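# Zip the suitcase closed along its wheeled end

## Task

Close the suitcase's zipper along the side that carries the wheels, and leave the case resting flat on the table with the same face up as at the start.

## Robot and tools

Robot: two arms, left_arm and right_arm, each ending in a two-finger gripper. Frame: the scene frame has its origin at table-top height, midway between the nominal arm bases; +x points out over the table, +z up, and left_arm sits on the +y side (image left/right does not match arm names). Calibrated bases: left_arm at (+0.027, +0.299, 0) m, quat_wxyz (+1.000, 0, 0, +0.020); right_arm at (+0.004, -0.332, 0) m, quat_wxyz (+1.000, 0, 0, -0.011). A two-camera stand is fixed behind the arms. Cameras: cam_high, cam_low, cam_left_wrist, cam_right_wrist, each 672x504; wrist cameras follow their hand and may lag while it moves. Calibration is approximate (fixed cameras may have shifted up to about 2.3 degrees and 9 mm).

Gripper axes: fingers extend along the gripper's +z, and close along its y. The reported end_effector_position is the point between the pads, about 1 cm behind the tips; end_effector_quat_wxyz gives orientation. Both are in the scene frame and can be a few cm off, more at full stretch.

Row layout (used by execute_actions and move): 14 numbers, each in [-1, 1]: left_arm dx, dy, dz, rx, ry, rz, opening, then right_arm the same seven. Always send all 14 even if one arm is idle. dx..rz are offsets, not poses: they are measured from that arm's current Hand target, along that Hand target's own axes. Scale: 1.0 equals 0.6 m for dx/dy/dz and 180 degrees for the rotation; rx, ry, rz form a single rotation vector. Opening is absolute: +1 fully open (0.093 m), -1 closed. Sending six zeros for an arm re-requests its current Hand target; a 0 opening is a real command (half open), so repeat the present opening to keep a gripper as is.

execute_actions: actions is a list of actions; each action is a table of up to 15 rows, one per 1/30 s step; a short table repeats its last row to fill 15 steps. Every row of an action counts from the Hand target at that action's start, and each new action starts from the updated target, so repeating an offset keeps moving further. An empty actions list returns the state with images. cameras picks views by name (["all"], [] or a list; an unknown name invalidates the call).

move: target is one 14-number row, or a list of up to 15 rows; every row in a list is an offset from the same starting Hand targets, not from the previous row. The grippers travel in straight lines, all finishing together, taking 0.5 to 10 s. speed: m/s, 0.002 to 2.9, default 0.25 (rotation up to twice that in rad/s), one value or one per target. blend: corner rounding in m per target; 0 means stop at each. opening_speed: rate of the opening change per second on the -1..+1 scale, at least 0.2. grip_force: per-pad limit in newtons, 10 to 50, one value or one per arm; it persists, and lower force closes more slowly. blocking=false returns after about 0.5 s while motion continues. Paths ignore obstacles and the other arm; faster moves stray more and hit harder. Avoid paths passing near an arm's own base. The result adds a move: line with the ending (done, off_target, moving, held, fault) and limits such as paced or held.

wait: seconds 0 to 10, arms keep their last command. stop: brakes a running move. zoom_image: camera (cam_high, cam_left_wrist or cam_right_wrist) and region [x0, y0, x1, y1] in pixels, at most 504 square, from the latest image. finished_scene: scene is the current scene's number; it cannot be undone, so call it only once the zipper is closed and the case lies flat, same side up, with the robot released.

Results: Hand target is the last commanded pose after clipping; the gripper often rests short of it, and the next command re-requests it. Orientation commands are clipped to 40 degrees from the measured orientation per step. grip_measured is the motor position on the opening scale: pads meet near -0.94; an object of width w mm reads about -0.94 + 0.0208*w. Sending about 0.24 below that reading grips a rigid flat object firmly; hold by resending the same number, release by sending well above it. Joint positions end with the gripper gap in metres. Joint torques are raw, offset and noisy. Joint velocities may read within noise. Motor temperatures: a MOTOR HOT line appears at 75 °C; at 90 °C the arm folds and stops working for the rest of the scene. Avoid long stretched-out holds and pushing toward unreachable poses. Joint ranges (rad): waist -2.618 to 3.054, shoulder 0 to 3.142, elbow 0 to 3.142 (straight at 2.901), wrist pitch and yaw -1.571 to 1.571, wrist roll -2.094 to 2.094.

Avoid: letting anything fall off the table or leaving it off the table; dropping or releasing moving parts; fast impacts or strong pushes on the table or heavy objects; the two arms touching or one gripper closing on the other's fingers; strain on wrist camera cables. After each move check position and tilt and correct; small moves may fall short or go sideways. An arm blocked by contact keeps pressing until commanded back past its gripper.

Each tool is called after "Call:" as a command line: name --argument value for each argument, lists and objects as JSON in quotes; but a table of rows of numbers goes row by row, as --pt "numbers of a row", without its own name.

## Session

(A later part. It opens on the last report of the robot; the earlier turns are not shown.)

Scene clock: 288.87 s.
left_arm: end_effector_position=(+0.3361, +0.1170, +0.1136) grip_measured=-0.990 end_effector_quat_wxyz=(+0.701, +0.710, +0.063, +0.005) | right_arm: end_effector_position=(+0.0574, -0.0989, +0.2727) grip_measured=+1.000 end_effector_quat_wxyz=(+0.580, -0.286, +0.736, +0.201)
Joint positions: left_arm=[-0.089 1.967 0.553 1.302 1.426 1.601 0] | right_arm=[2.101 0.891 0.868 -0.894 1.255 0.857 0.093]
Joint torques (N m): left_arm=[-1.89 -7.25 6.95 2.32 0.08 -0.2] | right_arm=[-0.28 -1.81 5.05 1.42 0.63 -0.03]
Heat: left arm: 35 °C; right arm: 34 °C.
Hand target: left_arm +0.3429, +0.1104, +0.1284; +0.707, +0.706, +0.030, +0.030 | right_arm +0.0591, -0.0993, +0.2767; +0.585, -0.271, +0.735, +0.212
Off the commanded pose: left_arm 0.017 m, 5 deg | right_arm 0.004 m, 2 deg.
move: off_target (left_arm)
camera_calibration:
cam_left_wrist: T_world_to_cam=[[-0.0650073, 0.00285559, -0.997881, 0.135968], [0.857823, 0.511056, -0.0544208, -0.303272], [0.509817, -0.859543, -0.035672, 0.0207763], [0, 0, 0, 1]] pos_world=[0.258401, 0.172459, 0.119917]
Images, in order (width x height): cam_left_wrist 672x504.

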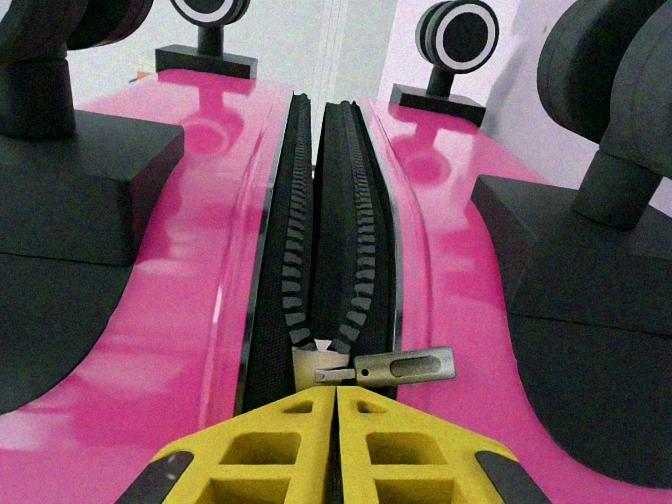

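Call:
move --target '[-0.055,0.002,-0.01,0,0,0,-1,0,0,0,0,0,0,1]' --speed 0.05 --cameras '["cam_left_wrist"]'

Call:
zoom_image --camera "cam_left_wrist" --region '[200, 280, 470, 480]'

Scene clock: 294.77 s.
left_arm: end_effector_position=(+0.3151, +0.1151, +0.1192) grip_measured=-0.990 end_effector_quat_wxyz=(+0.701, +0.711, +0.063, +0.006) | right_arm: end_effector_position=(+0.0574, -0.0989, +0.2727) grip_measured=+1.000 end_effector_quat_wxyz=(+0.580, -0.286, +0.736, +0.201)
Joint positions: left_arm=[-0.099 1.888 0.468 1.302 1.414 1.607 0] | right_arm=[2.101 0.891 0.868 -0.894 1.255 0.857 0.093]
Joint torques (N m): left_arm=[-0.94 -7.71 2.8 2.43 0.18 0.02] | right_arm=[-0.24 -1.85 4.98 1.44 0.61 -0.04]
Heat: left arm: 34 °C; right arm: 34 °C.
Hand target: left_arm +0.3094, +0.1135, +0.1295; +0.707, +0.706, +0.031, +0.030 | right_arm +0.0591, -0.0993, +0.2767; +0.585, -0.271, +0.735, +0.212
Off the commanded pose: left_arm 0.012 m, 5 deg | right_arm 0.004 m, 2 deg.
move: off_target (left_arm)
camera_calibration:
cam_left_wrist: T_world_to_cam=[[-0.0657396, 0.00512952, -0.997824, 0.140172], [0.8571, 0.512329, -0.0538346, -0.283951], [0.510937, -0.858774, -0.0380768, 0.0299226], [0, 0, 0, 1]] pos_world=[0.237301, 0.170454, 0.12572]
Images, in order (width x height): cam_left_wrist 672x504.

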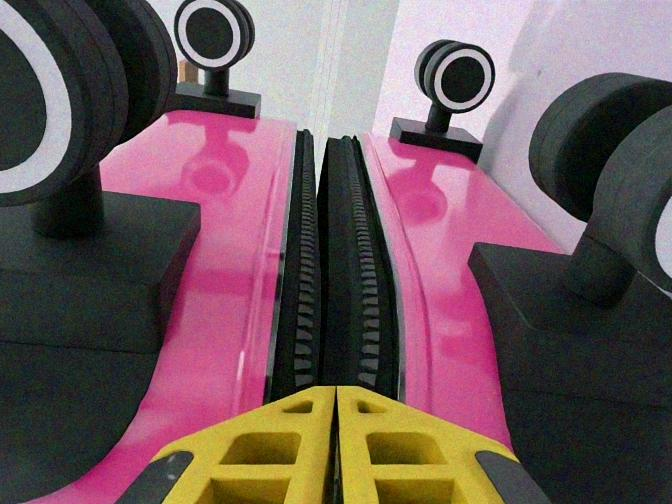

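Scaled by 1.867 from the camera's 672x504 image, which has a finer 960x720 frame.

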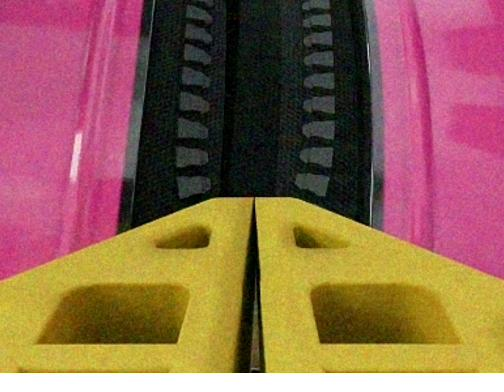

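Call:
move --pt "0 0 -0.045 0 0 0 -1 0 0 0 0 0 0 1" --pt "0.055 -0.045 -0.055 0 0 0 -1 0 0 0 0 0 0 1" --blend 0.01 --speed 0.1 --cameras '["cam_left_wrist"]'

Scene clock: 310.27 s.
left_arm: end_effector_position=(+0.3471, +0.1492, +0.0999) grip_measured=-0.990 end_effector_quat_wxyz=(+0.700, +0.709, +0.081, +0.034) | right_arm: end_effector_position=(+0.0574, -0.0989, +0.2727) grip_measured=+1.000 end_effector_quat_wxyz=(+0.580, -0.286, +0.736, +0.201)
Joint positions: left_arm=[0.016 2.016 0.554 1.299 1.464 1.667 0] | right_arm=[2.101 0.891 0.868 -0.894 1.255 0.857 0.093]
Joint torques (N m): left_arm=[0.05 -4.59 5.45 2.02 0.93 0.29] | right_arm=[-0.23 -1.77 5.07 1.43 0.62 -0.02]
Heat: left arm: 34 °C; right arm: 34 °C.
Hand target: left_arm +0.3394, +0.1492, +0.1025; +0.707, +0.706, +0.031, +0.029 | right_arm +0.0591, -0.0993, +0.2767; +0.585, -0.271, +0.735, +0.212
Off the commanded pose: left_arm 0.008 m, 6 deg | right_arm 0.004 m, 2 deg.
move: off_target (left_arm)
camera_calibration:
cam_left_wrist: T_world_to_cam=[[-0.0512075, 0.00210608, -0.998686, 0.118348], [0.822735, 0.566945, -0.0409901, -0.327334], [0.566114, -0.823753, -0.0307646, 0.0170298], [0, 0, 0, 1]] pos_world=[0.265729, 0.19936, 0.105299]
Images, in order (width x height): cam_left_wrist 672x504.

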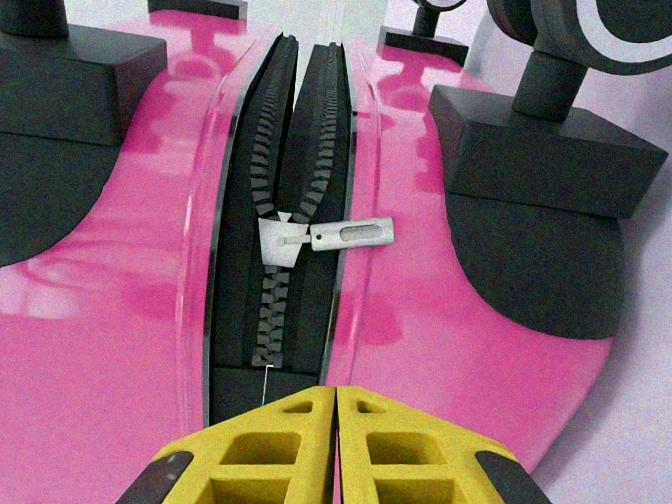

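Call:
move --pt "0 -0.008 0.036 0 0 0 -1 0 0 0 0 0 0 1" --pt "-0.055 -0.008 0.039 0 0 0 -1 0 0 0 0 0 0 1" --speed 0.06 --cameras '["cam_left_wrist"]'

Scene clock: 321.77 s.
left_arm: end_effector_position=(+0.3139, +0.1251, +0.0846) grip_measured=-0.990 end_effector_quat_wxyz=(+0.696, +0.713, +0.082, -0.008) | right_arm: end_effector_position=(+0.0574, -0.0989, +0.2727) grip_measured=+1.000 end_effector_quat_wxyz=(+0.580, -0.286, +0.736, +0.201)
Joint positions: left_arm=[-0.063 2.014 0.461 1.305 1.441 1.69 0] | right_arm=[2.101 0.891 0.868 -0.894 1.255 0.857 0.093]
Joint torques (N m): left_arm=[-1.05 -7.98 2.09 2.67 0.36 0.31] | right_arm=[-0.29 -1.81 5.04 1.42 0.61 -0.04]
Heat: left arm: 34 °C; right arm: 34 °C.
Hand target: left_arm +0.3086, +0.1230, +0.0978; +0.707, +0.706, +0.030, +0.030 | right_arm +0.0591, -0.0993, +0.2767; +0.585, -0.271, +0.735, +0.212
Off the commanded pose: left_arm 0.014 m, 7 deg | right_arm 0.004 m, 2 deg.
move: off_target (left_arm)
camera_calibration:
cam_left_wrist: T_world_to_cam=[[-0.112621, 0.0130732, -0.993552, 0.118922], [0.850281, 0.518655, -0.0895564, -0.285539], [0.514139, -0.854884, -0.0695273, 0.0389432], [0, 0, 0, 1]] pos_world=[0.236159, 0.179833, 0.0952912]
Images, in order (width x height): cam_left_wrist 672x504.

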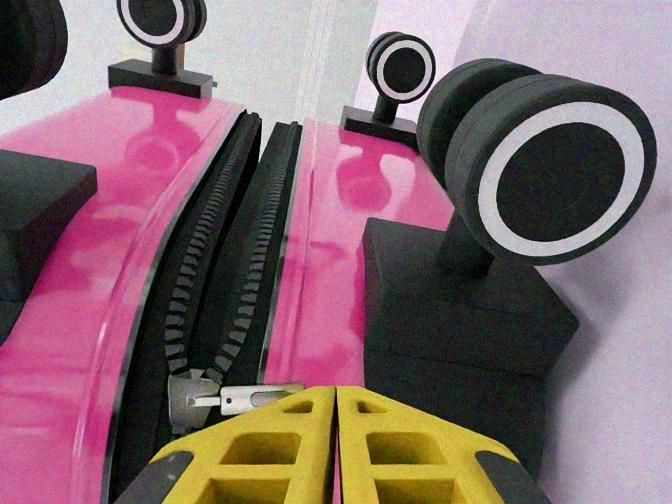

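Call:
move --pt "0.03 0.02 -0.068 0 0 0 -1 0 0 0 0 0 0 1" --pt "0.032 0.023 -0.075 0 0 -0.5 -0.3 0 0 0 0 0 0 1" --blend 0.01 --speed 0.3 --cameras '["cam_left_wrist"]'

Scene clock: 342.27 s.
left_arm: end_effector_position=(+0.3203, +0.1668, +0.1010) grip_measured=-0.302 end_effector_quat_wxyz=(+0.520, +0.453, +0.545, -0.477) | right_arm: end_effector_position=(+0.0574, -0.0989, +0.2727) grip_measured=+1.000 end_effector_quat_wxyz=(+0.580, -0.286, +0.736, +0.201)
Joint positions: left_arm=[0.088 1.857 0.529 0.729 1.564 0.55 0.031] | right_arm=[2.101 0.891 0.868 -0.894 1.255 0.857 0.093]
Joint torques (N m): left_arm=[0.06 -7.46 5.83 1.62 0.59 0.03] | right_arm=[-0.24 -1.84 5.05 1.43 0.6 -0.02]
Heat: left arm: 34 °C; right arm: 34 °C.
Hand target: left_arm +0.3239, +0.1695, +0.1115; +0.521, +0.478, +0.521, -0.479 | right_arm +0.0591, -0.0993, +0.2767; +0.585, -0.271, +0.735, +0.212
Off the commanded pose: left_arm 0.011 m, 4 deg | right_arm 0.004 m, 2 deg.
joint sent to its limit (left arm) — joint 5 (wrist yaw), upper limit. The joint targets still meet the commanded pose.
move: off_target (left_arm); target 2's new opening was sent with left_arm's hand 0.011 m and 4 deg from that target
camera_calibration:
cam_left_wrist: T_world_to_cam=[[-0.989529, -0.14046, 0.0332203, 0.338127], [-0.0900606, 0.421001, -0.902578, 0.0884906], [0.11279, -0.896119, -0.429242, 0.244192], [0, 0, 0, 1]] pos_world=[0.315014, 0.229064, 0.173454]
Images, in order (width x height): cam_left_wrist 672x504.

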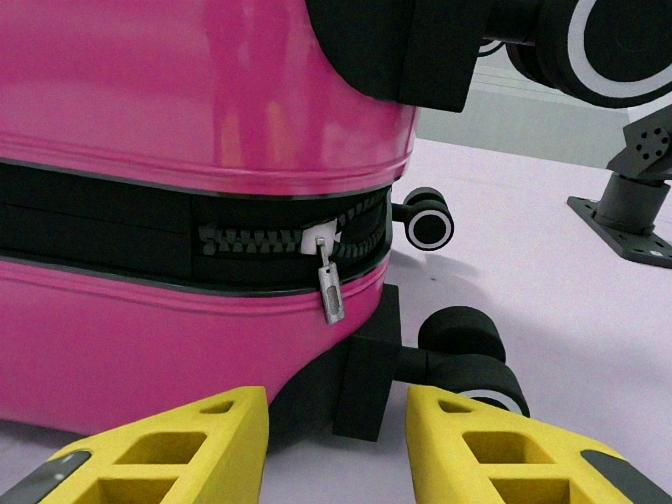

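Call:
move --target '[-0.008,0.006,0.063,0,0,0,-0.3,0,0,0,0,0,0,1]' --speed 0.08 --cameras '["cam_left_wrist"]'

Scene clock: 354.23 s.
left_arm: end_effector_position=(+0.3330, +0.1340, +0.1241) grip_measured=-0.302 end_effector_quat_wxyz=(+0.516, +0.488, +0.519, -0.475) | right_arm: end_effector_position=(+0.0574, -0.0989, +0.2727) grip_measured=+1.000 end_effector_quat_wxyz=(+0.580, -0.286, +0.736, +0.201)
Joint positions: left_arm=[-0.029 1.869 0.574 1.028 1.507 0.277 0.031] | right_arm=[2.101 0.891 0.868 -0.894 1.255 0.857 0.093]
Joint torques (N m): left_arm=[-0.98 -4.38 3.33 1.97 0.11 0.07] | right_arm=[-0.25 -1.85 5.04 1.42 0.61 -0.04]
Heat: left arm: 33 °C; right arm: 34 °C.
Hand target: left_arm +0.3307, +0.1322, +0.1163; +0.521, +0.478, +0.521, -0.479 | right_arm +0.0591, -0.0993, +0.2767; +0.585, -0.271, +0.735, +0.212
Off the commanded pose: left_arm 0.008 m, 1 deg | right_arm 0.004 m, 2 deg.
move: done
camera_calibration:
cam_left_wrist: T_world_to_cam=[[-0.996547, -0.0785736, -0.0268216, 0.34671], [-0.0106379, 0.44123, -0.897331, 0.094492], [0.082341, -0.893948, -0.440542, 0.234598], [0, 0, 0, 1]] pos_world=[0.327202, 0.195268, 0.19744]
Images, in order (width x height): cam_left_wrist 672x504.

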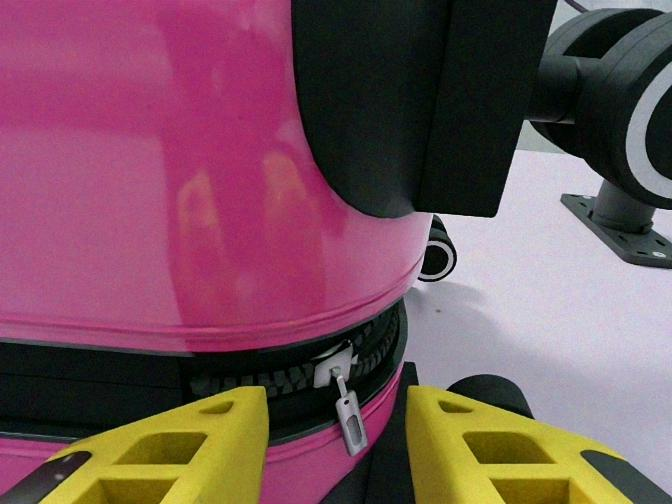

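Call:
move --pt "0.03 0.002 -0.004 0 0 0 -0.3 0 0 0 0 0 0 1" --pt "0.03 0.002 0.013 0 0 0 -0.3 0 0 0 0 0 0 1" --speed 0.06 --cameras '["cam_left_wrist"]'

Scene clock: 363.20 s.
left_arm: end_effector_position=(+0.3354, +0.1265, +0.1056) grip_measured=-0.302 end_effector_quat_wxyz=(+0.517, +0.487, +0.519, -0.475) | right_arm: end_effector_position=(+0.0574, -0.0989, +0.2727) grip_measured=+1.000 end_effector_quat_wxyz=(+0.580, -0.286, +0.736, +0.201)
Joint positions: left_arm=[-0.055 1.999 0.565 1.283 1.481 0.161 0.031] | right_arm=[2.101 0.891 0.868 -0.894 1.255 0.857 0.093]
Joint torques (N m): left_arm=[-1.02 -4.72 2.47 2.03 0.03 0.03] | right_arm=[-0.32 -1.87 5.05 1.43 0.61 -0.02]
Heat: left arm: 33 °C; right arm: 34 °C.
Hand target: left_arm +0.3325, +0.1245, +0.0983; +0.521, +0.478, +0.521, -0.479 | right_arm +0.0591, -0.0993, +0.2767; +0.585, -0.271, +0.735, +0.212
Off the commanded pose: left_arm 0.008 m, 1 deg | right_arm 0.004 m, 2 deg.
move: done
camera_calibration:
cam_left_wrist: T_world_to_cam=[[-0.996411, -0.0806329, -0.0257563, 0.348178], [-0.0122408, 0.438341, -0.898725, 0.0822721], [0.0837569, -0.895185, -0.437755, 0.218908], [0, 0, 0, 1]] pos_world=[0.329601, 0.187975, 0.178736]
Images, in order (width x height): cam_left_wrist 672x504.

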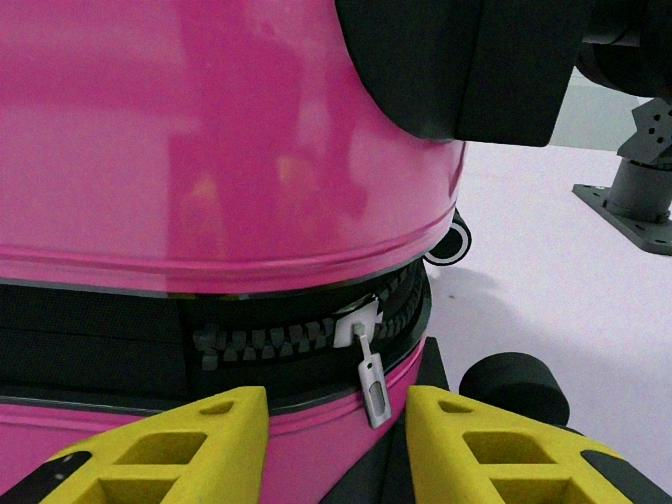

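Call:
move --target '[0.002,-0.015,0.01,0,0,0,-0.3,0,0,0,0,0,0,1]' --speed 0.06 --cameras '["cam_left_wrist"]'

Scene clock: 369.80 s.
left_arm: end_effector_position=(+0.3296, +0.1242, +0.1031) grip_measured=-0.302 end_effector_quat_wxyz=(+0.522, +0.479, +0.525, -0.472) | right_arm: end_effector_position=(+0.0574, -0.0989, +0.2727) grip_measured=+1.000 end_effector_quat_wxyz=(+0.580, -0.286, +0.736, +0.201)
Joint positions: left_arm=[-0.064 2.023 0.523 1.418 1.451 0.085 0.031] | right_arm=[2.101 0.891 0.868 -0.894 1.255 0.857 0.093]
Joint torques (N m): left_arm=[-2.13 -4.48 2.55 2.17 0.03 0] | right_arm=[-0.25 -1.85 5 1.43 0.61 -0.04]
Heat: left arm: 33 °C; right arm: 34 °C.
Hand target: left_arm +0.3241, +0.1178, +0.0971; +0.521, +0.478, +0.521, -0.479 | right_arm +0.0591, -0.0993, +0.2767; +0.585, -0.271, +0.735, +0.212
Off the commanded pose: left_arm 0.010 m, 1 deg | right_arm 0.004 m, 2 deg.
move: done
camera_calibration:
cam_left_wrist: T_world_to_cam=[[-0.994635, -0.101585, -0.0195472, 0.343569], [-0.0266345, 0.434058, -0.900491, 0.0864618], [0.0999606, -0.895139, -0.434435, 0.210506], [0, 0, 0, 1]] pos_world=[0.322986, 0.185804, 0.176025]
Images, in order (width x height): cam_left_wrist 672x504.

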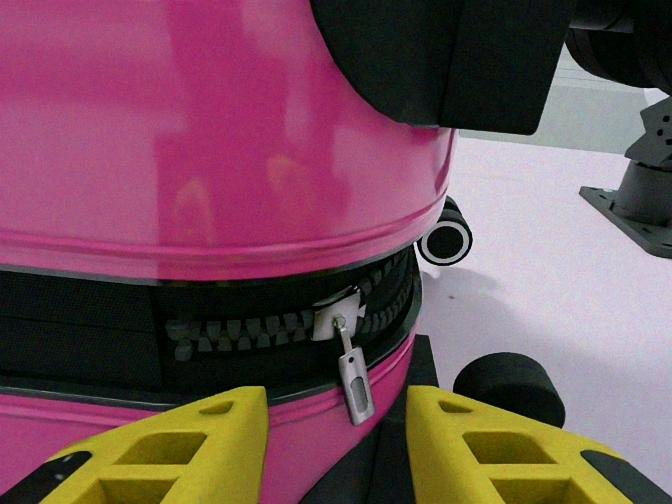

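Call:
move --target '[0,-0.006,0.0,0,0,0,-1,0,0,0,0,0,0,1]' --opening_speed 0.4 --grip_force 25 --cameras '["cam_left_wrist"]'

Call:
zoom_image --camera "cam_left_wrist" --region '[220, 270, 460, 450]'

Scene clock: 378.33 s.
left_arm: end_effector_position=(+0.3242, +0.1194, +0.1007) grip_measured=-0.990 end_effector_quat_wxyz=(+0.515, +0.476, +0.527, -0.480) | right_arm: end_effector_position=(+0.0574, -0.0989, +0.2727) grip_measured=+1.000 end_effector_quat_wxyz=(+0.580, -0.286, +0.736, +0.201)
Joint positions: left_arm=[-0.081 2.034 0.508 1.455 1.444 0.056 0] | right_arm=[2.101 0.891 0.868 -0.894 1.255 0.857 0.093]
Joint torques (N m): left_arm=[-0.91 -4.51 2.24 2.33 0.08 0.02] | right_arm=[-0.31 -1.84 5.11 1.42 0.6 -0.03]
Heat: left arm: 33 °C; right arm: 34 °C.
Hand target: left_arm +0.3205, +0.1175, +0.0972; +0.521, +0.478, +0.521, -0.479 | right_arm +0.0591, -0.0993, +0.2767; +0.585, -0.271, +0.735, +0.212
Off the commanded pose: left_arm 0.005 m, 1 deg | right_arm 0.004 m, 2 deg.
grip_force (N): 25, 25
move: done
camera_calibration:
cam_left_wrist: T_world_to_cam=[[-0.99572, -0.0924193, -0.000858797, 0.33496], [-0.0393351, 0.432165, -0.900936, 0.0905282], [0.083635, -0.897046, -0.433951, 0.211208], [0, 0, 0, 1]] pos_world=[0.319423, 0.181297, 0.173502]
Images, in order (width x height): cam_left_wrist 672x504.

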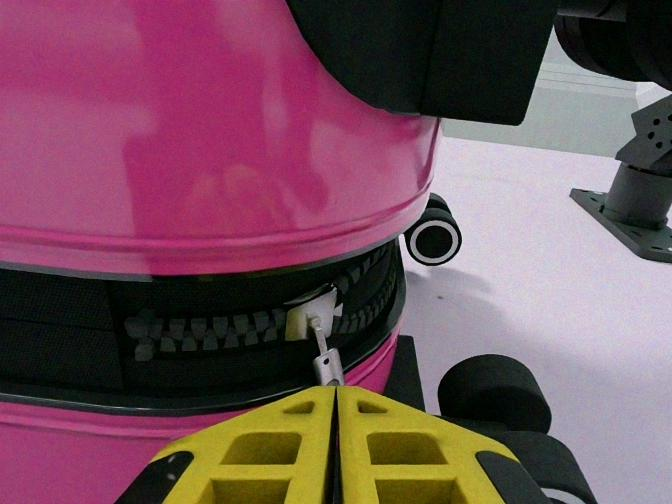

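Scaled by 2.100 from the camera's 672x504 image, which has a finer 960x720 frame.

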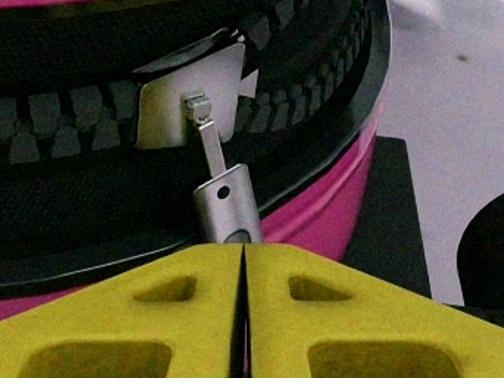

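Call:
move --pt "0 0 -0.02 0 0 0 -0.4 0 0 0 0 0 0 1" --pt "0.012 -0.005 -0.015 0 0 0 -0.4 0 0 0 0 0 0 1" --pt "0.012 -0.005 0.02 0 0 0 -0.4 0 0 0 0 0 0 1" --speed 0.05 --cameras '["cam_left_wrist"]'

Scene clock: 387.53 s.
left_arm: end_effector_position=(+0.3173, +0.1108, +0.0925) grip_measured=-0.402 end_effector_quat_wxyz=(+0.510, +0.478, +0.526, -0.484) | right_arm: end_effector_position=(+0.0574, -0.0989, +0.2727) grip_measured=+1.000 end_effector_quat_wxyz=(+0.580, -0.286, +0.736, +0.201)
Joint positions: left_arm=[-0.112 2.069 0.492 1.502 1.425 0.053 0.026] | right_arm=[2.101 0.891 0.868 -0.894 1.255 0.857 0.093]
Joint torques (N m): left_arm=[-1.89 -4.37 3.04 2.35 -0.16 -0.05] | right_arm=[-0.25 -1.81 5.03 1.42 0.6 -0.04]
Heat: left arm: 34 °C; right arm: 34 °C.
Hand target: left_arm +0.3186, +0.1053, +0.0900; +0.521, +0.478, +0.521, -0.479 | right_arm +0.0591, -0.0993, +0.2767; +0.585, -0.271, +0.735, +0.212
Off the commanded pose: left_arm 0.006 m, 2 deg | right_arm 0.004 m, 2 deg.
grip_force (N): 25, 25
move: done
camera_calibration:
cam_left_wrist: T_world_to_cam=[[-0.996794, -0.0798054, 0.00575177, 0.325668], [-0.039929, 0.433852, -0.900099, 0.0865759], [0.0693373, -0.897443, -0.435648, 0.205308], [0, 0, 0, 1]] pos_world=[0.313846, 0.172681, 0.165496]
Images, in order (width x height): cam_left_wrist 672x504.

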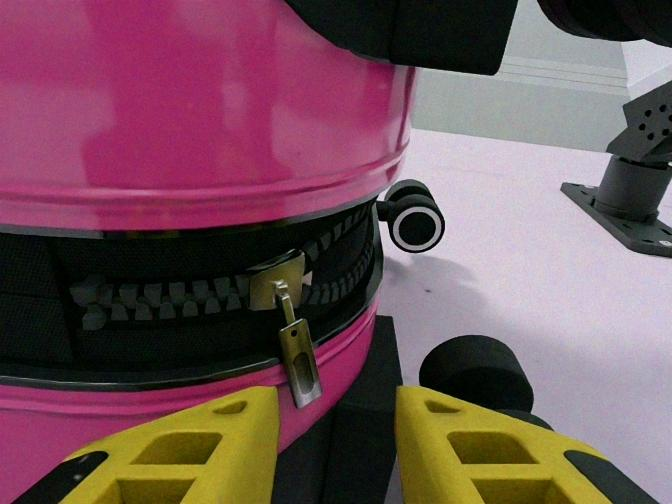

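Call:
move --pt "0 0 -0.017 0 0 0 -0.4 0 0 0 0 0 0 1" --pt "-0.014 0.015 -0.015 0 0 0 -0.4 0 0 0 0 0 0 1" --pt "-0.014 0.016 0.008 0 0 0 -0.4 0 0 0 0 0 0 1" --speed 0.05 --cameras '["cam_left_wrist"]'

Scene clock: 395.80 s.
left_arm: end_effector_position=(+0.3202, +0.1070, +0.0940) grip_measured=-0.402 end_effector_quat_wxyz=(+0.503, +0.469, +0.534, -0.492) | right_arm: end_effector_position=(+0.0574, -0.0989, +0.2727) grip_measured=+1.000 end_effector_quat_wxyz=(+0.580, -0.286, +0.736, +0.201)
Joint positions: left_arm=[-0.125 2.069 0.503 1.501 1.411 0.011 0.026] | right_arm=[2.101 0.891 0.868 -0.894 1.255 0.857 0.093]
Joint torques (N m): left_arm=[-1.87 -5.35 5.63 2.23 -0.14 0] | right_arm=[-0.25 -1.85 5 1.42 0.61 -0.04]
Heat: left arm: 34 °C; right arm: 34 °C.
Hand target: left_arm +0.3284, +0.1012, +0.0984; +0.521, +0.478, +0.521, -0.479 | right_arm +0.0591, -0.0993, +0.2767; +0.585, -0.271, +0.735, +0.212
Off the commanded pose: left_arm 0.011 m, 3 deg | right_arm 0.004 m, 2 deg.
grip_force (N): 25, 25
move: off_target (left_arm)
camera_calibration:
cam_left_wrist: T_world_to_cam=[[-0.995897, -0.0820444, 0.0381847, 0.325172], [-0.0700121, 0.43118, -0.899546, 0.0995625], [0.0573382, -0.898528, -0.435155, 0.206157], [0, 0, 0, 1]] pos_world=[0.318988, 0.168987, 0.166855]
Images, in order (width x height): cam_left_wrist 672x504.

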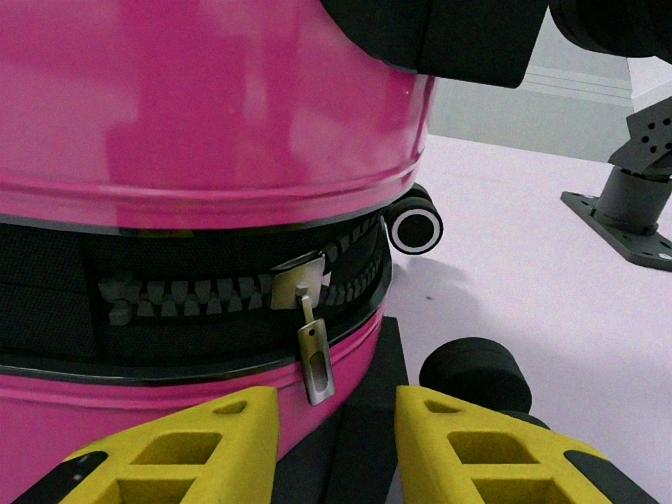

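Call:
move --pt "0 0 -0.017 0 0 0 -0.4 0 0 0 0 0 0 1" --pt "-0.018 0.004 -0.015 0 0 0 -0.4 0 0 0 0 0 0 1" --pt "-0.018 0.005 0.012 0 0 0 -0.4 0 0 0 0 0 0 1" --speed 0.05 --cameras '["cam_left_wrist"]'

Scene clock: 403.40 s.
left_arm: end_effector_position=(+0.3236, +0.1000, +0.0958) grip_measured=-0.402 end_effector_quat_wxyz=(+0.498, +0.464, +0.538, -0.496) | right_arm: end_effector_position=(+0.0574, -0.0989, +0.2727) grip_measured=+1.000 end_effector_quat_wxyz=(+0.580, -0.286, +0.736, +0.201)
Joint positions: left_arm=[-0.148 2.068 0.519 1.489 1.387 -0.013 0.026] | right_arm=[2.101 0.891 0.868 -0.894 1.255 0.857 0.093]
Joint torques (N m): left_arm=[-1.72 -8.51 5.6 2.06 -0.09 0.02] | right_arm=[-0.27 -1.74 5.03 1.42 0.61 -0.02]
Heat: left arm: 34 °C; right arm: 34 °C.
Hand target: left_arm +0.3321, +0.0943, +0.1092; +0.521, +0.478, +0.521, -0.479 | right_arm +0.0591, -0.0993, +0.2767; +0.585, -0.271, +0.735, +0.212
Off the commanded pose: left_arm 0.017 m, 4 deg | right_arm 0.004 m, 2 deg.
grip_force (N): 25, 25
move: off_target (left_arm)
camera_calibration:
cam_left_wrist: T_world_to_cam=[[-0.994981, -0.0830143, 0.0558688, 0.326035], [-0.086356, 0.430314, -0.898539, 0.109586], [0.0505504, -0.898854, -0.435323, 0.202792], [0, 0, 0, 1]] pos_world=[0.32361, 0.16219, 0.168533]
Images, in order (width x height): cam_left_wrist 672x504.

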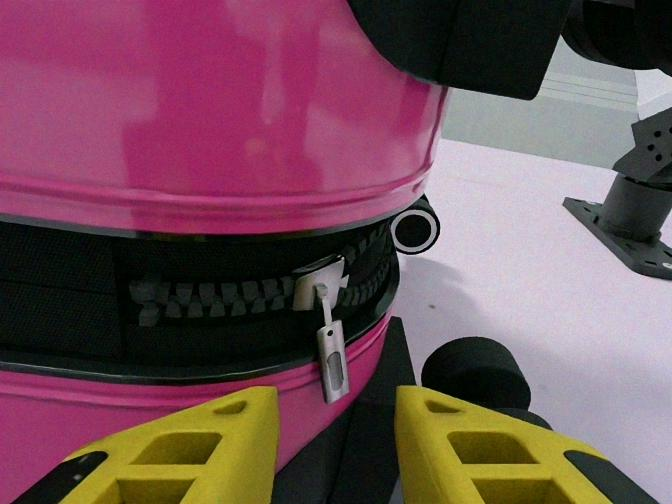

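Call:
move --target '[-0.006,0,0,0,0,0,-1,0,0,0,0,0,0,1]' --opening_speed 0.4 --cameras '["cam_left_wrist"]'

Call:
zoom_image --camera "cam_left_wrist" --region '[220, 270, 460, 450]'

Scene clock: 410.73 s.
left_arm: end_effector_position=(+0.3263, +0.0970, +0.0991) grip_measured=-0.990 end_effector_quat_wxyz=(+0.501, +0.465, +0.538, -0.494) | right_arm: end_effector_position=(+0.0574, -0.0989, +0.2727) grip_measured=+1.000 end_effector_quat_wxyz=(+0.580, -0.286, +0.736, +0.201)
Joint positions: left_arm=[-0.158 2.057 0.528 1.476 1.372 -0.015 0] | right_arm=[2.101 0.891 0.868 -0.894 1.255 0.857 0.093]
Joint torques (N m): left_arm=[-0.94 -8.99 5.04 1.99 -0.02 0.05] | right_arm=[-0.25 -1.8 5 1.43 0.61 -0.05]
Heat: left arm: 34 °C; right arm: 34 °C.
Hand target: left_arm +0.3321, +0.0943, +0.1128; +0.521, +0.478, +0.521, -0.479 | right_arm +0.0591, -0.0993, +0.2767; +0.585, -0.271, +0.735, +0.212
Off the commanded pose: left_arm 0.015 m, 4 deg | right_arm 0.004 m, 2 deg.
grip_force (N): 25, 25
move: off_target (left_arm)
camera_calibration:
cam_left_wrist: T_world_to_cam=[[-0.994913, -0.0871456, 0.0505376, 0.329122], [-0.0833177, 0.429828, -0.899058, 0.113238], [0.0566265, -0.898695, -0.434902, 0.199274], [0, 0, 0, 1]] pos_world=[0.325599, 0.159095, 0.171839]
Images, in order (width x height): cam_left_wrist 672x504.

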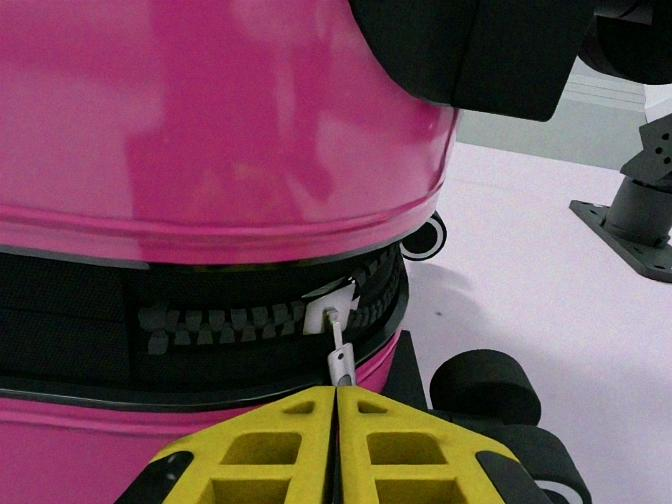

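Scaled by 2.100 from the camera's 672x504 image, which has a finer 960x720 frame.

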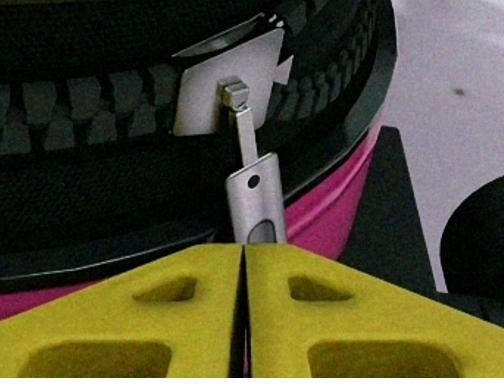

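Call:
move --target '[0.007,-0.029,-0.053,-0.139,0,0,-0.5,0,0,0,0,0,0,1]' --speed 0.08 --cameras '["cam_left_wrist"]'

Scene clock: 428.50 s.
left_arm: end_effector_position=(+0.3131, +0.1250, +0.0954) grip_measured=-0.502 end_effector_quat_wxyz=(+0.570, +0.349, +0.647, -0.368) | right_arm: end_effector_position=(+0.0574, -0.0989, +0.2727) grip_measured=+1.000 end_effector_quat_wxyz=(+0.580, -0.286, +0.736, +0.201)
Joint positions: left_arm=[-0.17 1.846 0.2 1.511 0.934 0.031 0.021] | right_arm=[2.101 0.891 0.868 -0.894 1.255 0.857 0.093]
Joint torques (N m): left_arm=[-1.1 -6.26 1.88 2.93 0 0.21] | right_arm=[-0.31 -1.81 4.98 1.43 0.61 -0.04]
Heat: left arm: 34 °C; right arm: 34 °C.
Hand target: left_arm +0.3121, +0.1246, +0.1085; +0.612, +0.354, +0.612, -0.355 | right_arm +0.0591, -0.0993, +0.2767; +0.585, -0.271, +0.735, +0.212
Off the commanded pose: left_arm 0.013 m, 6 deg | right_arm 0.004 m, 2 deg.
joint sent to its limit (left arm) — joint 4 (wrist pitch), upper limit. The joint targets still meet the commanded pose.
grip_force (N): 25, 25
move: off_target (left_arm)
camera_calibration:
cam_left_wrist: T_world_to_cam=[[-0.86867, -0.49159, 0.0612579, 0.328659], [-0.291161, 0.406588, -0.865974, 0.161554], [0.400797, -0.770081, -0.496323, 0.10562], [0, 0, 0, 1]] pos_world=[0.290202, 0.177215, 0.17219]
Images, in order (width x height): cam_left_wrist 672x504.

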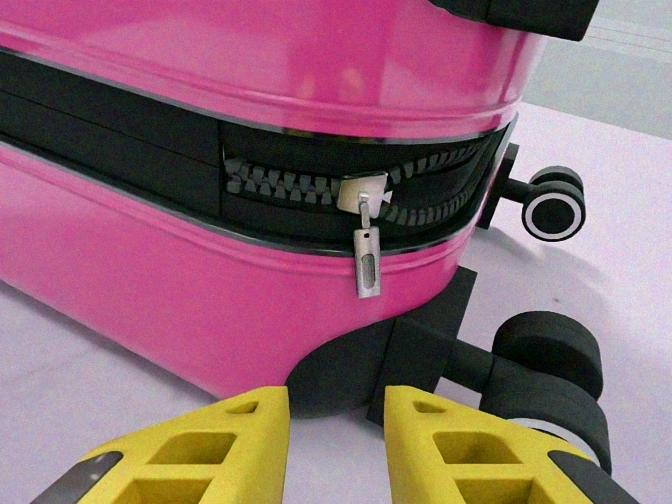

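Call:
move --target '[-0.016,-0.014,0.033,0,0,0,-0.5,0,0,0,0,0,0,1]' --speed 0.06 --cameras '["cam_left_wrist"]'

Scene clock: 441.07 s.
left_arm: end_effector_position=(+0.3097, +0.1045, +0.0992) grip_measured=-0.502 end_effector_quat_wxyz=(+0.573, +0.351, +0.645, -0.365) | right_arm: end_effector_position=(+0.0574, -0.0989, +0.2727) grip_measured=+1.000 end_effector_quat_wxyz=(+0.580, -0.286, +0.736, +0.201)
Joint positions: left_arm=[-0.271 1.828 0.2 1.512 0.831 0.018 0.021] | right_arm=[2.101 0.891 0.868 -0.894 1.255 0.857 0.093]
Joint torques (N m): left_arm=[-0.8 -6.17 3.96 2.98 0 0.02] | right_arm=[-0.23 -1.81 5.08 1.42 0.6 -0.03]
Heat: left arm: 36 °C; right arm: 34 °C.
Hand target: left_arm +0.3147, +0.1033, +0.1182; +0.612, +0.354, +0.612, -0.355 | right_arm +0.0591, -0.0993, +0.2767; +0.585, -0.271, +0.735, +0.212
Off the commanded pose: left_arm 0.020 m, 6 deg | right_arm 0.004 m, 2 deg.
joint sent to its limit (left arm) — joint 4 (wrist pitch), upper limit. The joint targets still meet the commanded pose.
grip_force (N): 25, 25
move: off_target (left_arm)
camera_calibration:
cam_left_wrist: T_world_to_cam=[[-0.868559, -0.492916, 0.0513752, 0.316501], [-0.283276, 0.408732, -0.867579, 0.169737], [0.406644, -0.768097, -0.494639, 0.0909786], [0, 0, 0, 1]] pos_world=[0.285987, 0.156512, 0.176001]
Images, in order (width x height): cam_left_wrist 672x504.

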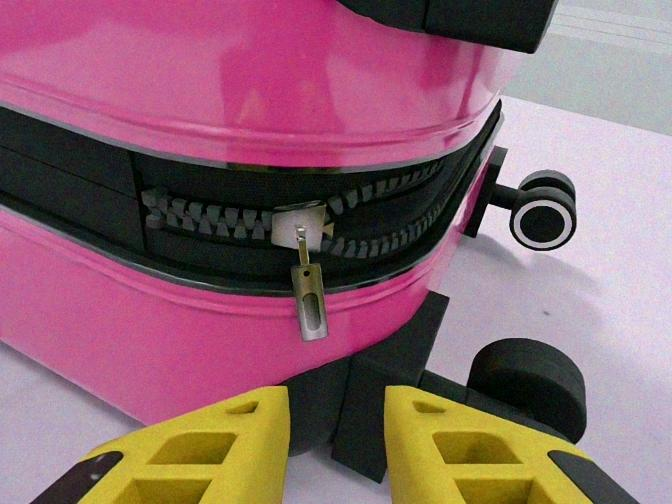

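Call:
move --target '[-0.01,0.012,0.05,0,0,0,-0.5,0,0,0,0,0,0,1]' --speed 0.06 --cameras '["cam_left_wrist"]'

Scene clock: 448.20 s.
left_arm: end_effector_position=(+0.3243, +0.0855, +0.1150) grip_measured=-0.502 end_effector_quat_wxyz=(+0.591, +0.355, +0.626, -0.365) | right_arm: end_effector_position=(+0.0574, -0.0989, +0.2727) grip_measured=+1.000 end_effector_quat_wxyz=(+0.580, -0.286, +0.736, +0.201)
Joint positions: left_arm=[-0.336 1.833 0.276 1.509 0.772 -0.003 0.021] | right_arm=[2.101 0.891 0.868 -0.894 1.255 0.857 0.093]
Joint torques (N m): left_arm=[-1.4 -3.54 6.75 2.61 -0.19 0.01] | right_arm=[-0.32 -1.81 5.03 1.43 0.62 -0.03]
Heat: left arm: 37 °C; right arm: 34 °C.
Hand target: left_arm +0.3359, +0.0808, +0.1241; +0.612, +0.354, +0.612, -0.355 | right_arm +0.0591, -0.0993, +0.2767; +0.585, -0.271, +0.735, +0.212
Off the commanded pose: left_arm 0.016 m, 3 deg | right_arm 0.004 m, 2 deg.
grip_force (N): 25, 25
move: off_target (left_arm)
camera_calibration:
cam_left_wrist: T_world_to_cam=[[-0.872608, -0.487993, 0.02044, 0.323489], [-0.238863, 0.389874, -0.88935, 0.185025], [0.426028, -0.780936, -0.456771, 0.068657], [0, 0, 0, 1]] pos_world=[0.297225, 0.139341, 0.1893]
Images, in order (width x height): cam_left_wrist 672x504.

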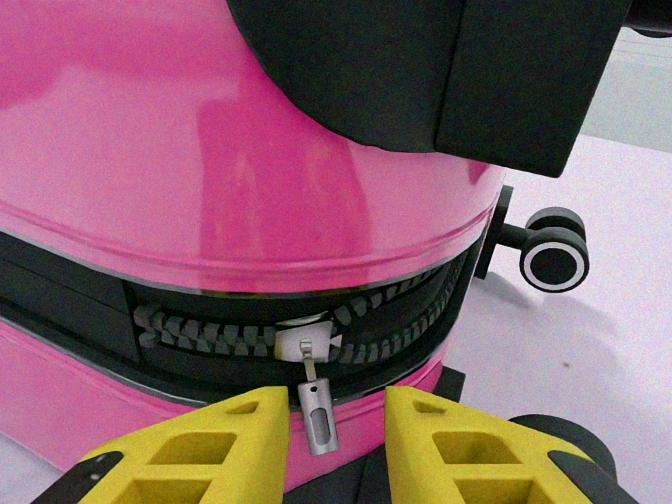

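Call:
move --pt "0.008 0.005 0.012 0 0 0 -0.5 0 0 0 0 0 0 1" --pt "0.008 0.005 0.012 0 0 0 -1 0 0 0 0 0 0 1" --speed 0.06 --cameras '["cam_left_wrist"]'

Call:
zoom_image --camera "cam_left_wrist" --region '[220, 270, 460, 450]'

Scene clock: 455.93 s.
left_arm: end_effector_position=(+0.3370, +0.0816, +0.1136) grip_measured=-0.990 end_effector_quat_wxyz=(+0.599, +0.348, +0.626, -0.356) | right_arm: end_effector_position=(+0.0574, -0.0989, +0.2727) grip_measured=+1.000 end_effector_quat_wxyz=(+0.580, -0.286, +0.736, +0.201)
Joint positions: left_arm=[-0.349 1.875 0.317 1.521 0.735 -0.003 0] | right_arm=[2.101 0.891 0.868 -0.894 1.255 0.857 0.093]
Joint torques (N m): left_arm=[-1.35 -3.28 5.89 2.68 0.07 0] | right_arm=[-0.27 -1.77 5.01 1.41 0.62 -0.04]
Heat: left arm: 37 °C; right arm: 34 °C.
Hand target: left_arm +0.3421, +0.0761, +0.1194; +0.612, +0.354, +0.612, -0.355 | right_arm +0.0591, -0.0993, +0.2767; +0.585, -0.271, +0.735, +0.212
Off the commanded pose: left_arm 0.009 m, 2 deg | right_arm 0.004 m, 2 deg.
grip_force (N): 25, 25
move: done; target 2's new opening was sent with left_arm's hand 0.013 m and 3 deg from that target
camera_calibration:
cam_left_wrist: T_world_to_cam=[[-0.860403, -0.509465, 0.0123486, 0.331285], [-0.239227, 0.382383, -0.892498, 0.189521], [0.449974, -0.770863, -0.450881, 0.0500085], [0, 0, 0, 1]] pos_world=[0.307875, 0.134858, 0.187604]
Images, in order (width x height): cam_left_wrist 672x504.

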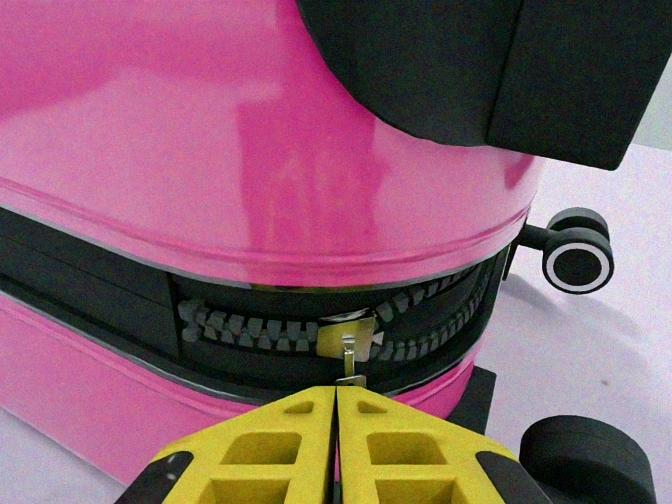

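Scaled by 2.100 from the camera's 672x504 image, which has a finer 960x720 frame.

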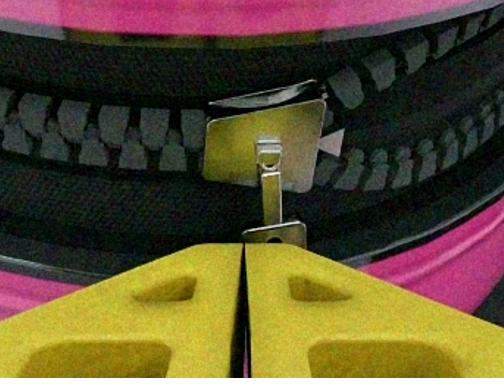

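Call:
move --pt "0 0 -0.006 0 0 0 -0.4 0 0 0 0 0 0 1" --pt "0.003 -0.003 0.02 0 0 0 -0.4 0 0 0 0 0 0 1" --speed 0.05 --cameras '["cam_left_wrist"]'

Scene clock: 465.50 s.
left_arm: end_effector_position=(+0.3388, +0.0701, +0.1135) grip_measured=-0.402 end_effector_quat_wxyz=(+0.599, +0.355, +0.621, -0.361) | right_arm: end_effector_position=(+0.0574, -0.0989, +0.2727) grip_measured=+1.000 end_effector_quat_wxyz=(+0.580, -0.286, +0.736, +0.201)
Joint positions: left_arm=[-0.382 1.899 0.346 1.523 0.719 -0.003 0.026] | right_arm=[2.101 0.891 0.868 -0.894 1.255 0.857 0.093]
Joint torques (N m): left_arm=[-1.65 -3.44 6.12 2.65 -0.17 -0.02] | right_arm=[-0.25 -1.84 5.01 1.43 0.62 -0.03]
Heat: left arm: 38 °C; right arm: 34 °C.
Hand target: left_arm +0.3465, +0.0648, +0.1176; +0.612, +0.354, +0.612, -0.355 | right_arm +0.0591, -0.0993, +0.2767; +0.585, -0.271, +0.735, +0.212
Off the commanded pose: left_arm 0.010 m, 2 deg | right_arm 0.004 m, 2 deg.
grip_force (N): 25, 25
move: done
camera_calibration:
cam_left_wrist: T_world_to_cam=[[-0.869475, -0.493923, 0.00729051, 0.329523], [-0.226006, 0.384638, -0.894972, 0.189911], [0.439243, -0.779803, -0.446063, 0.044035], [0, 0, 0, 1]] pos_world=[0.310091, 0.124051, 0.187205]
Images, in order (width x height): cam_left_wrist 672x504.

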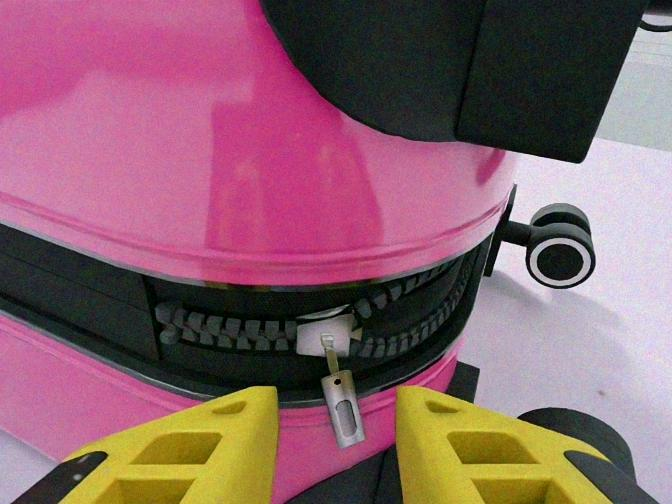

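Call:
move --pt "0 0 -0.067 0 0 0 -0.4 0 0 0 0 0 0 1" --pt "0 0.035 -0.06 0 0 0.5 -1 0 0 0 0 0 0 1" --blend 0.01 --speed 0.3 --cameras '["cam_left_wrist"]' --grip_force 50

Scene clock: 489.30 s.
left_arm: end_effector_position=(+0.3434, +0.1071, +0.1104) grip_measured=-0.990 end_effector_quat_wxyz=(+0.676, +0.687, +0.211, +0.164) | right_arm: end_effector_position=(+0.0574, -0.0989, +0.2727) grip_measured=+1.000 end_effector_quat_wxyz=(+0.580, -0.286, +0.736, +0.201)
Joint positions: left_arm=[-0.242 1.884 0.311 1.524 0.832 1.548 0] | right_arm=[2.101 0.891 0.868 -0.894 1.255 0.857 0.093]
Joint torques (N m): left_arm=[-0.02 -3.54 5.07 2.75 0.32 0.18] | right_arm=[-0.23 -1.84 5.04 1.41 0.6 -0.03]
Heat: left arm: 38 °C; right arm: 34 °C.
Hand target: left_arm +0.3467, +0.1065, +0.1175; +0.683, +0.683, +0.183, +0.182 | right_arm +0.0591, -0.0993, +0.2767; +0.585, -0.271, +0.735, +0.212
Off the commanded pose: left_arm 0.008 m, 4 deg | right_arm 0.004 m, 2 deg.
move: off_target (left_arm); target 2's new opening was sent with left_arm's hand 0.008 m and 4 deg from that target
camera_calibration:
cam_left_wrist: T_world_to_cam=[[-0.0505529, 0.000251227, -0.998721, 0.128731], [0.558488, 0.829038, -0.0280608, -0.238755], [0.827971, -0.559192, -0.0420506, -0.132258], [0, 0, 0, 1]] pos_world=[0.249356, 0.123947, 0.116305]
Images, in order (width x height): cam_left_wrist 672x504.

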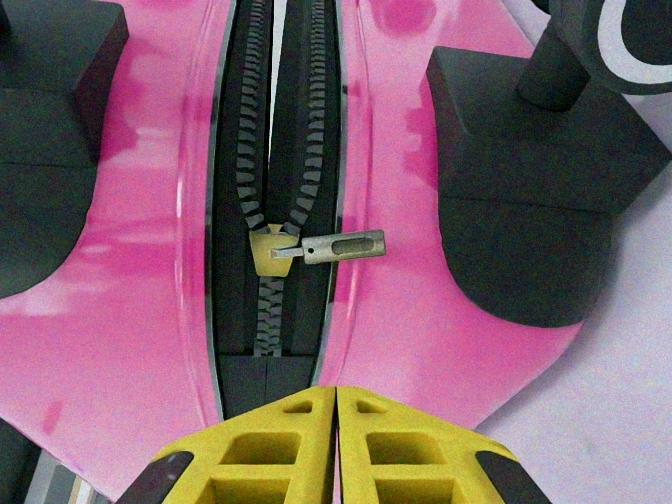

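Call:
move --target '[0.01,0.022,0.048,0,-0.067,0,-1,0,0,0,0,0,0,1]' --speed 0.08 --cameras '["cam_left_wrist"]'

Scene clock: 498.60 s.
left_arm: end_effector_position=(+0.3642, +0.0847, +0.1314) grip_measured=-0.990 end_effector_quat_wxyz=(+0.698, +0.696, +0.125, +0.109) | right_arm: end_effector_position=(+0.0574, -0.0989, +0.2727) grip_measured=+1.000 end_effector_quat_wxyz=(+0.580, -0.286, +0.736, +0.201)
Joint positions: left_arm=[-0.233 1.917 0.529 1.384 1.045 1.55 0] | right_arm=[2.101 0.891 0.868 -0.894 1.255 0.857 0.093]
Joint torques (N m): left_arm=[0.14 -4.49 6.22 2.09 0.33 0.08] | right_arm=[-0.25 -1.88 5.08 1.42 0.63 -0.03]
Heat: left arm: 38 °C; right arm: 34 °C.
Hand target: left_arm +0.3664, +0.0845, +0.1307; +0.699, +0.698, +0.110, +0.109 | right_arm +0.0591, -0.0993, +0.2767; +0.585, -0.271, +0.735, +0.212
Off the commanded pose: left_arm 0.002 m, 2 deg | right_arm 0.004 m, 2 deg.
move: done
camera_calibration:
cam_left_wrist: T_world_to_cam=[[-0.00550248, -0.00749269, -0.999957, 0.135136], [0.715828, 0.698217, -0.00917075, -0.279892], [0.698255, -0.715847, 0.00152155, -0.10636], [0, 0, 0, 1]] pos_world=[0.275364, 0.1203, 0.132726]
Images, in order (width x height): cam_left_wrist 672x504.

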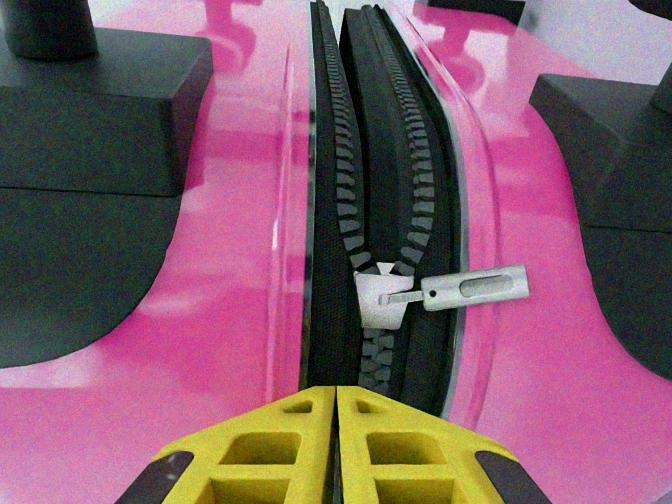

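Call:
move --target '[0.005,-0.019,0.027,0,0,0,-1,0,0,0,0,0,0,1]' --speed 0.06 --cameras '["cam_left_wrist"]'

Scene clock: 503.97 s.
left_arm: end_effector_position=(+0.3693, +0.0772, +0.1205) grip_measured=-0.990 end_effector_quat_wxyz=(+0.697, +0.699, +0.121, +0.100) | right_arm: end_effector_position=(+0.0574, -0.0989, +0.2727) grip_measured=+1.000 end_effector_quat_wxyz=(+0.580, -0.286, +0.736, +0.201)
Joint positions: left_arm=[-0.249 1.981 0.565 1.402 1.048 1.553 0] | right_arm=[2.101 0.891 0.868 -0.894 1.255 0.857 0.093]
Joint torques (N m): left_arm=[-2.1 -4.12 6.37 2.22 -0.03 0.1] | right_arm=[-0.25 -1.81 5.01 1.42 0.61 -0.04]
Heat: left arm: 38 °C; right arm: 34 °C.
Hand target: left_arm +0.3741, +0.0700, +0.1193; +0.699, +0.698, +0.110, +0.109 | right_arm +0.0591, -0.0993, +0.2767; +0.585, -0.271, +0.735, +0.212
Off the commanded pose: left_arm 0.009 m, 2 deg | right_arm 0.004 m, 2 deg.
move: done
camera_calibration:
cam_left_wrist: T_world_to_cam=[[-0.013556, -0.00414883, -0.9999, 0.126915], [0.728895, 0.684507, -0.0127221, -0.281788], [0.684491, -0.728995, -0.00625509, -0.108211], [0, 0, 0, 1]] pos_world=[0.281184, 0.114527, 0.12264]
Images, in order (width x height): cam_left_wrist 672x504.

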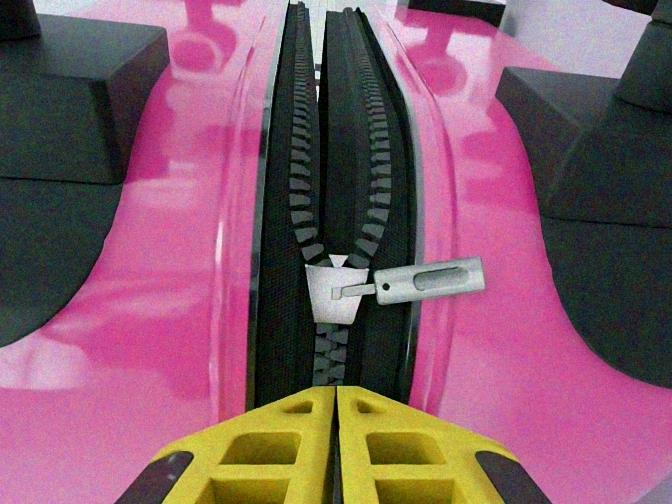

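Call:
move --target '[-0.045,0.0,0.012,0,0,0,-1,0,0,0,0,0,0,1]' --speed 0.04 --cameras '["cam_left_wrist"]'

Scene clock: 513.47 s.
left_arm: end_effector_position=(+0.3622, +0.0626, +0.1173) grip_measured=-0.990 end_effector_quat_wxyz=(+0.696, +0.697, +0.132, +0.112) | right_arm: end_effector_position=(+0.0574, -0.0989, +0.2727) grip_measured=+1.000 end_effector_quat_wxyz=(+0.580, -0.286, +0.736, +0.201)
Joint positions: left_arm=[-0.313 1.981 0.531 1.437 0.952 1.553 0] | right_arm=[2.101 0.891 0.868 -0.894 1.255 0.857 0.093]
Joint torques (N m): left_arm=[-2.41 -6.8 2.62 2.41 0.17 0.1] | right_arm=[-0.32 -1.85 5.05 1.42 0.63 -0.03]
Heat: left arm: 37 °C; right arm: 34 °C.
Hand target: left_arm +0.3506, +0.0549, +0.1194; +0.699, +0.698, +0.110, +0.109 | right_arm +0.0591, -0.0993, +0.2767; +0.585, -0.271, +0.735, +0.212
Off the commanded pose: left_arm 0.014 m, 3 deg | right_arm 0.004 m, 2 deg.
move: off_target (left_arm)
camera_calibration:
cam_left_wrist: T_world_to_cam=[[-0.0119383, -0.00350916, -0.999923, 0.122928], [0.706618, 0.707511, -0.0109194, -0.26026], [0.707494, -0.706694, -0.00596684, -0.123808], [0, 0, 0, 1]] pos_world=[0.272966, 0.0970739, 0.119338]
Images, in order (width x height): cam_left_wrist 672x504.

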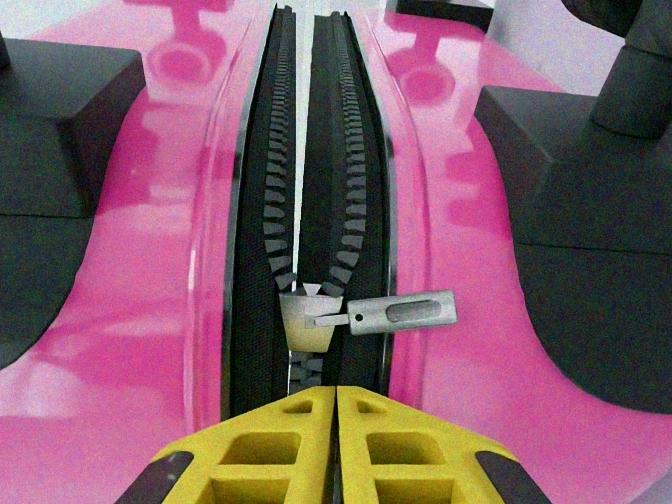

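Call:
move --target '[-0.033,0.01,-0.008,0,0,0,-1,0,0,0,0,0,0,1]' --speed 0.04 --cameras '["cam_left_wrist"]'

Scene clock: 520.47 s.
left_arm: end_effector_position=(+0.3340, +0.0535, +0.1155) grip_measured=-0.990 end_effector_quat_wxyz=(+0.693, +0.703, +0.127, +0.091) | right_arm: end_effector_position=(+0.0574, -0.0989, +0.2727) grip_measured=+1.000 end_effector_quat_wxyz=(+0.580, -0.286, +0.736, +0.201)
Joint positions: left_arm=[-0.361 1.932 0.451 1.444 0.94 1.553 0] | right_arm=[2.101 0.891 0.868 -0.894 1.255 0.857 0.093]
Joint torques (N m): left_arm=[-0.81 -8.23 2.84 2.43 0.07 0.09] | right_arm=[-0.27 -1.85 5.01 1.44 0.61 -0.03]
Heat: left arm: 37 °C; right arm: 34 °C.
Hand target: left_arm +0.3303, +0.0534, +0.1255; +0.699, +0.698, +0.110, +0.109 | right_arm +0.0591, -0.0993, +0.2767; +0.585, -0.271, +0.735, +0.212
Off the commanded pose: left_arm 0.011 m, 3 deg | right_arm 0.004 m, 2 deg.
move: off_target (left_arm)
camera_calibration:
cam_left_wrist: T_world_to_cam=[[-0.034475, 0.00450337, -0.999395, 0.12778], [0.731396, 0.681593, -0.0221588, -0.23946], [0.681081, -0.731717, -0.0267917, -0.097737], [0, 0, 0, 1]] pos_world=[0.246112, 0.0911232, 0.119778]
Images, in order (width x height): cam_left_wrist 672x504.

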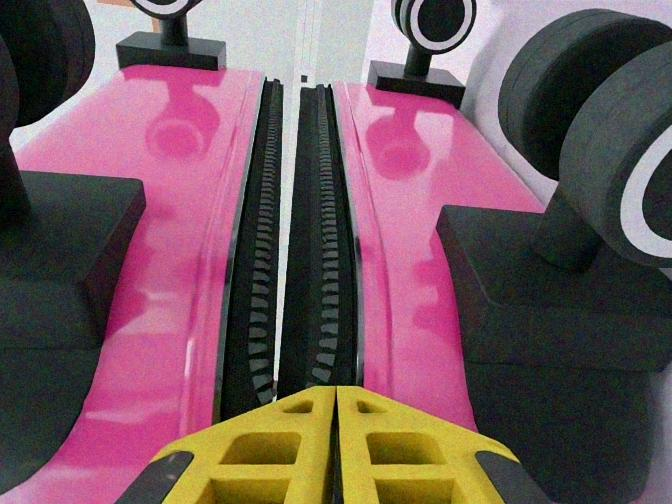

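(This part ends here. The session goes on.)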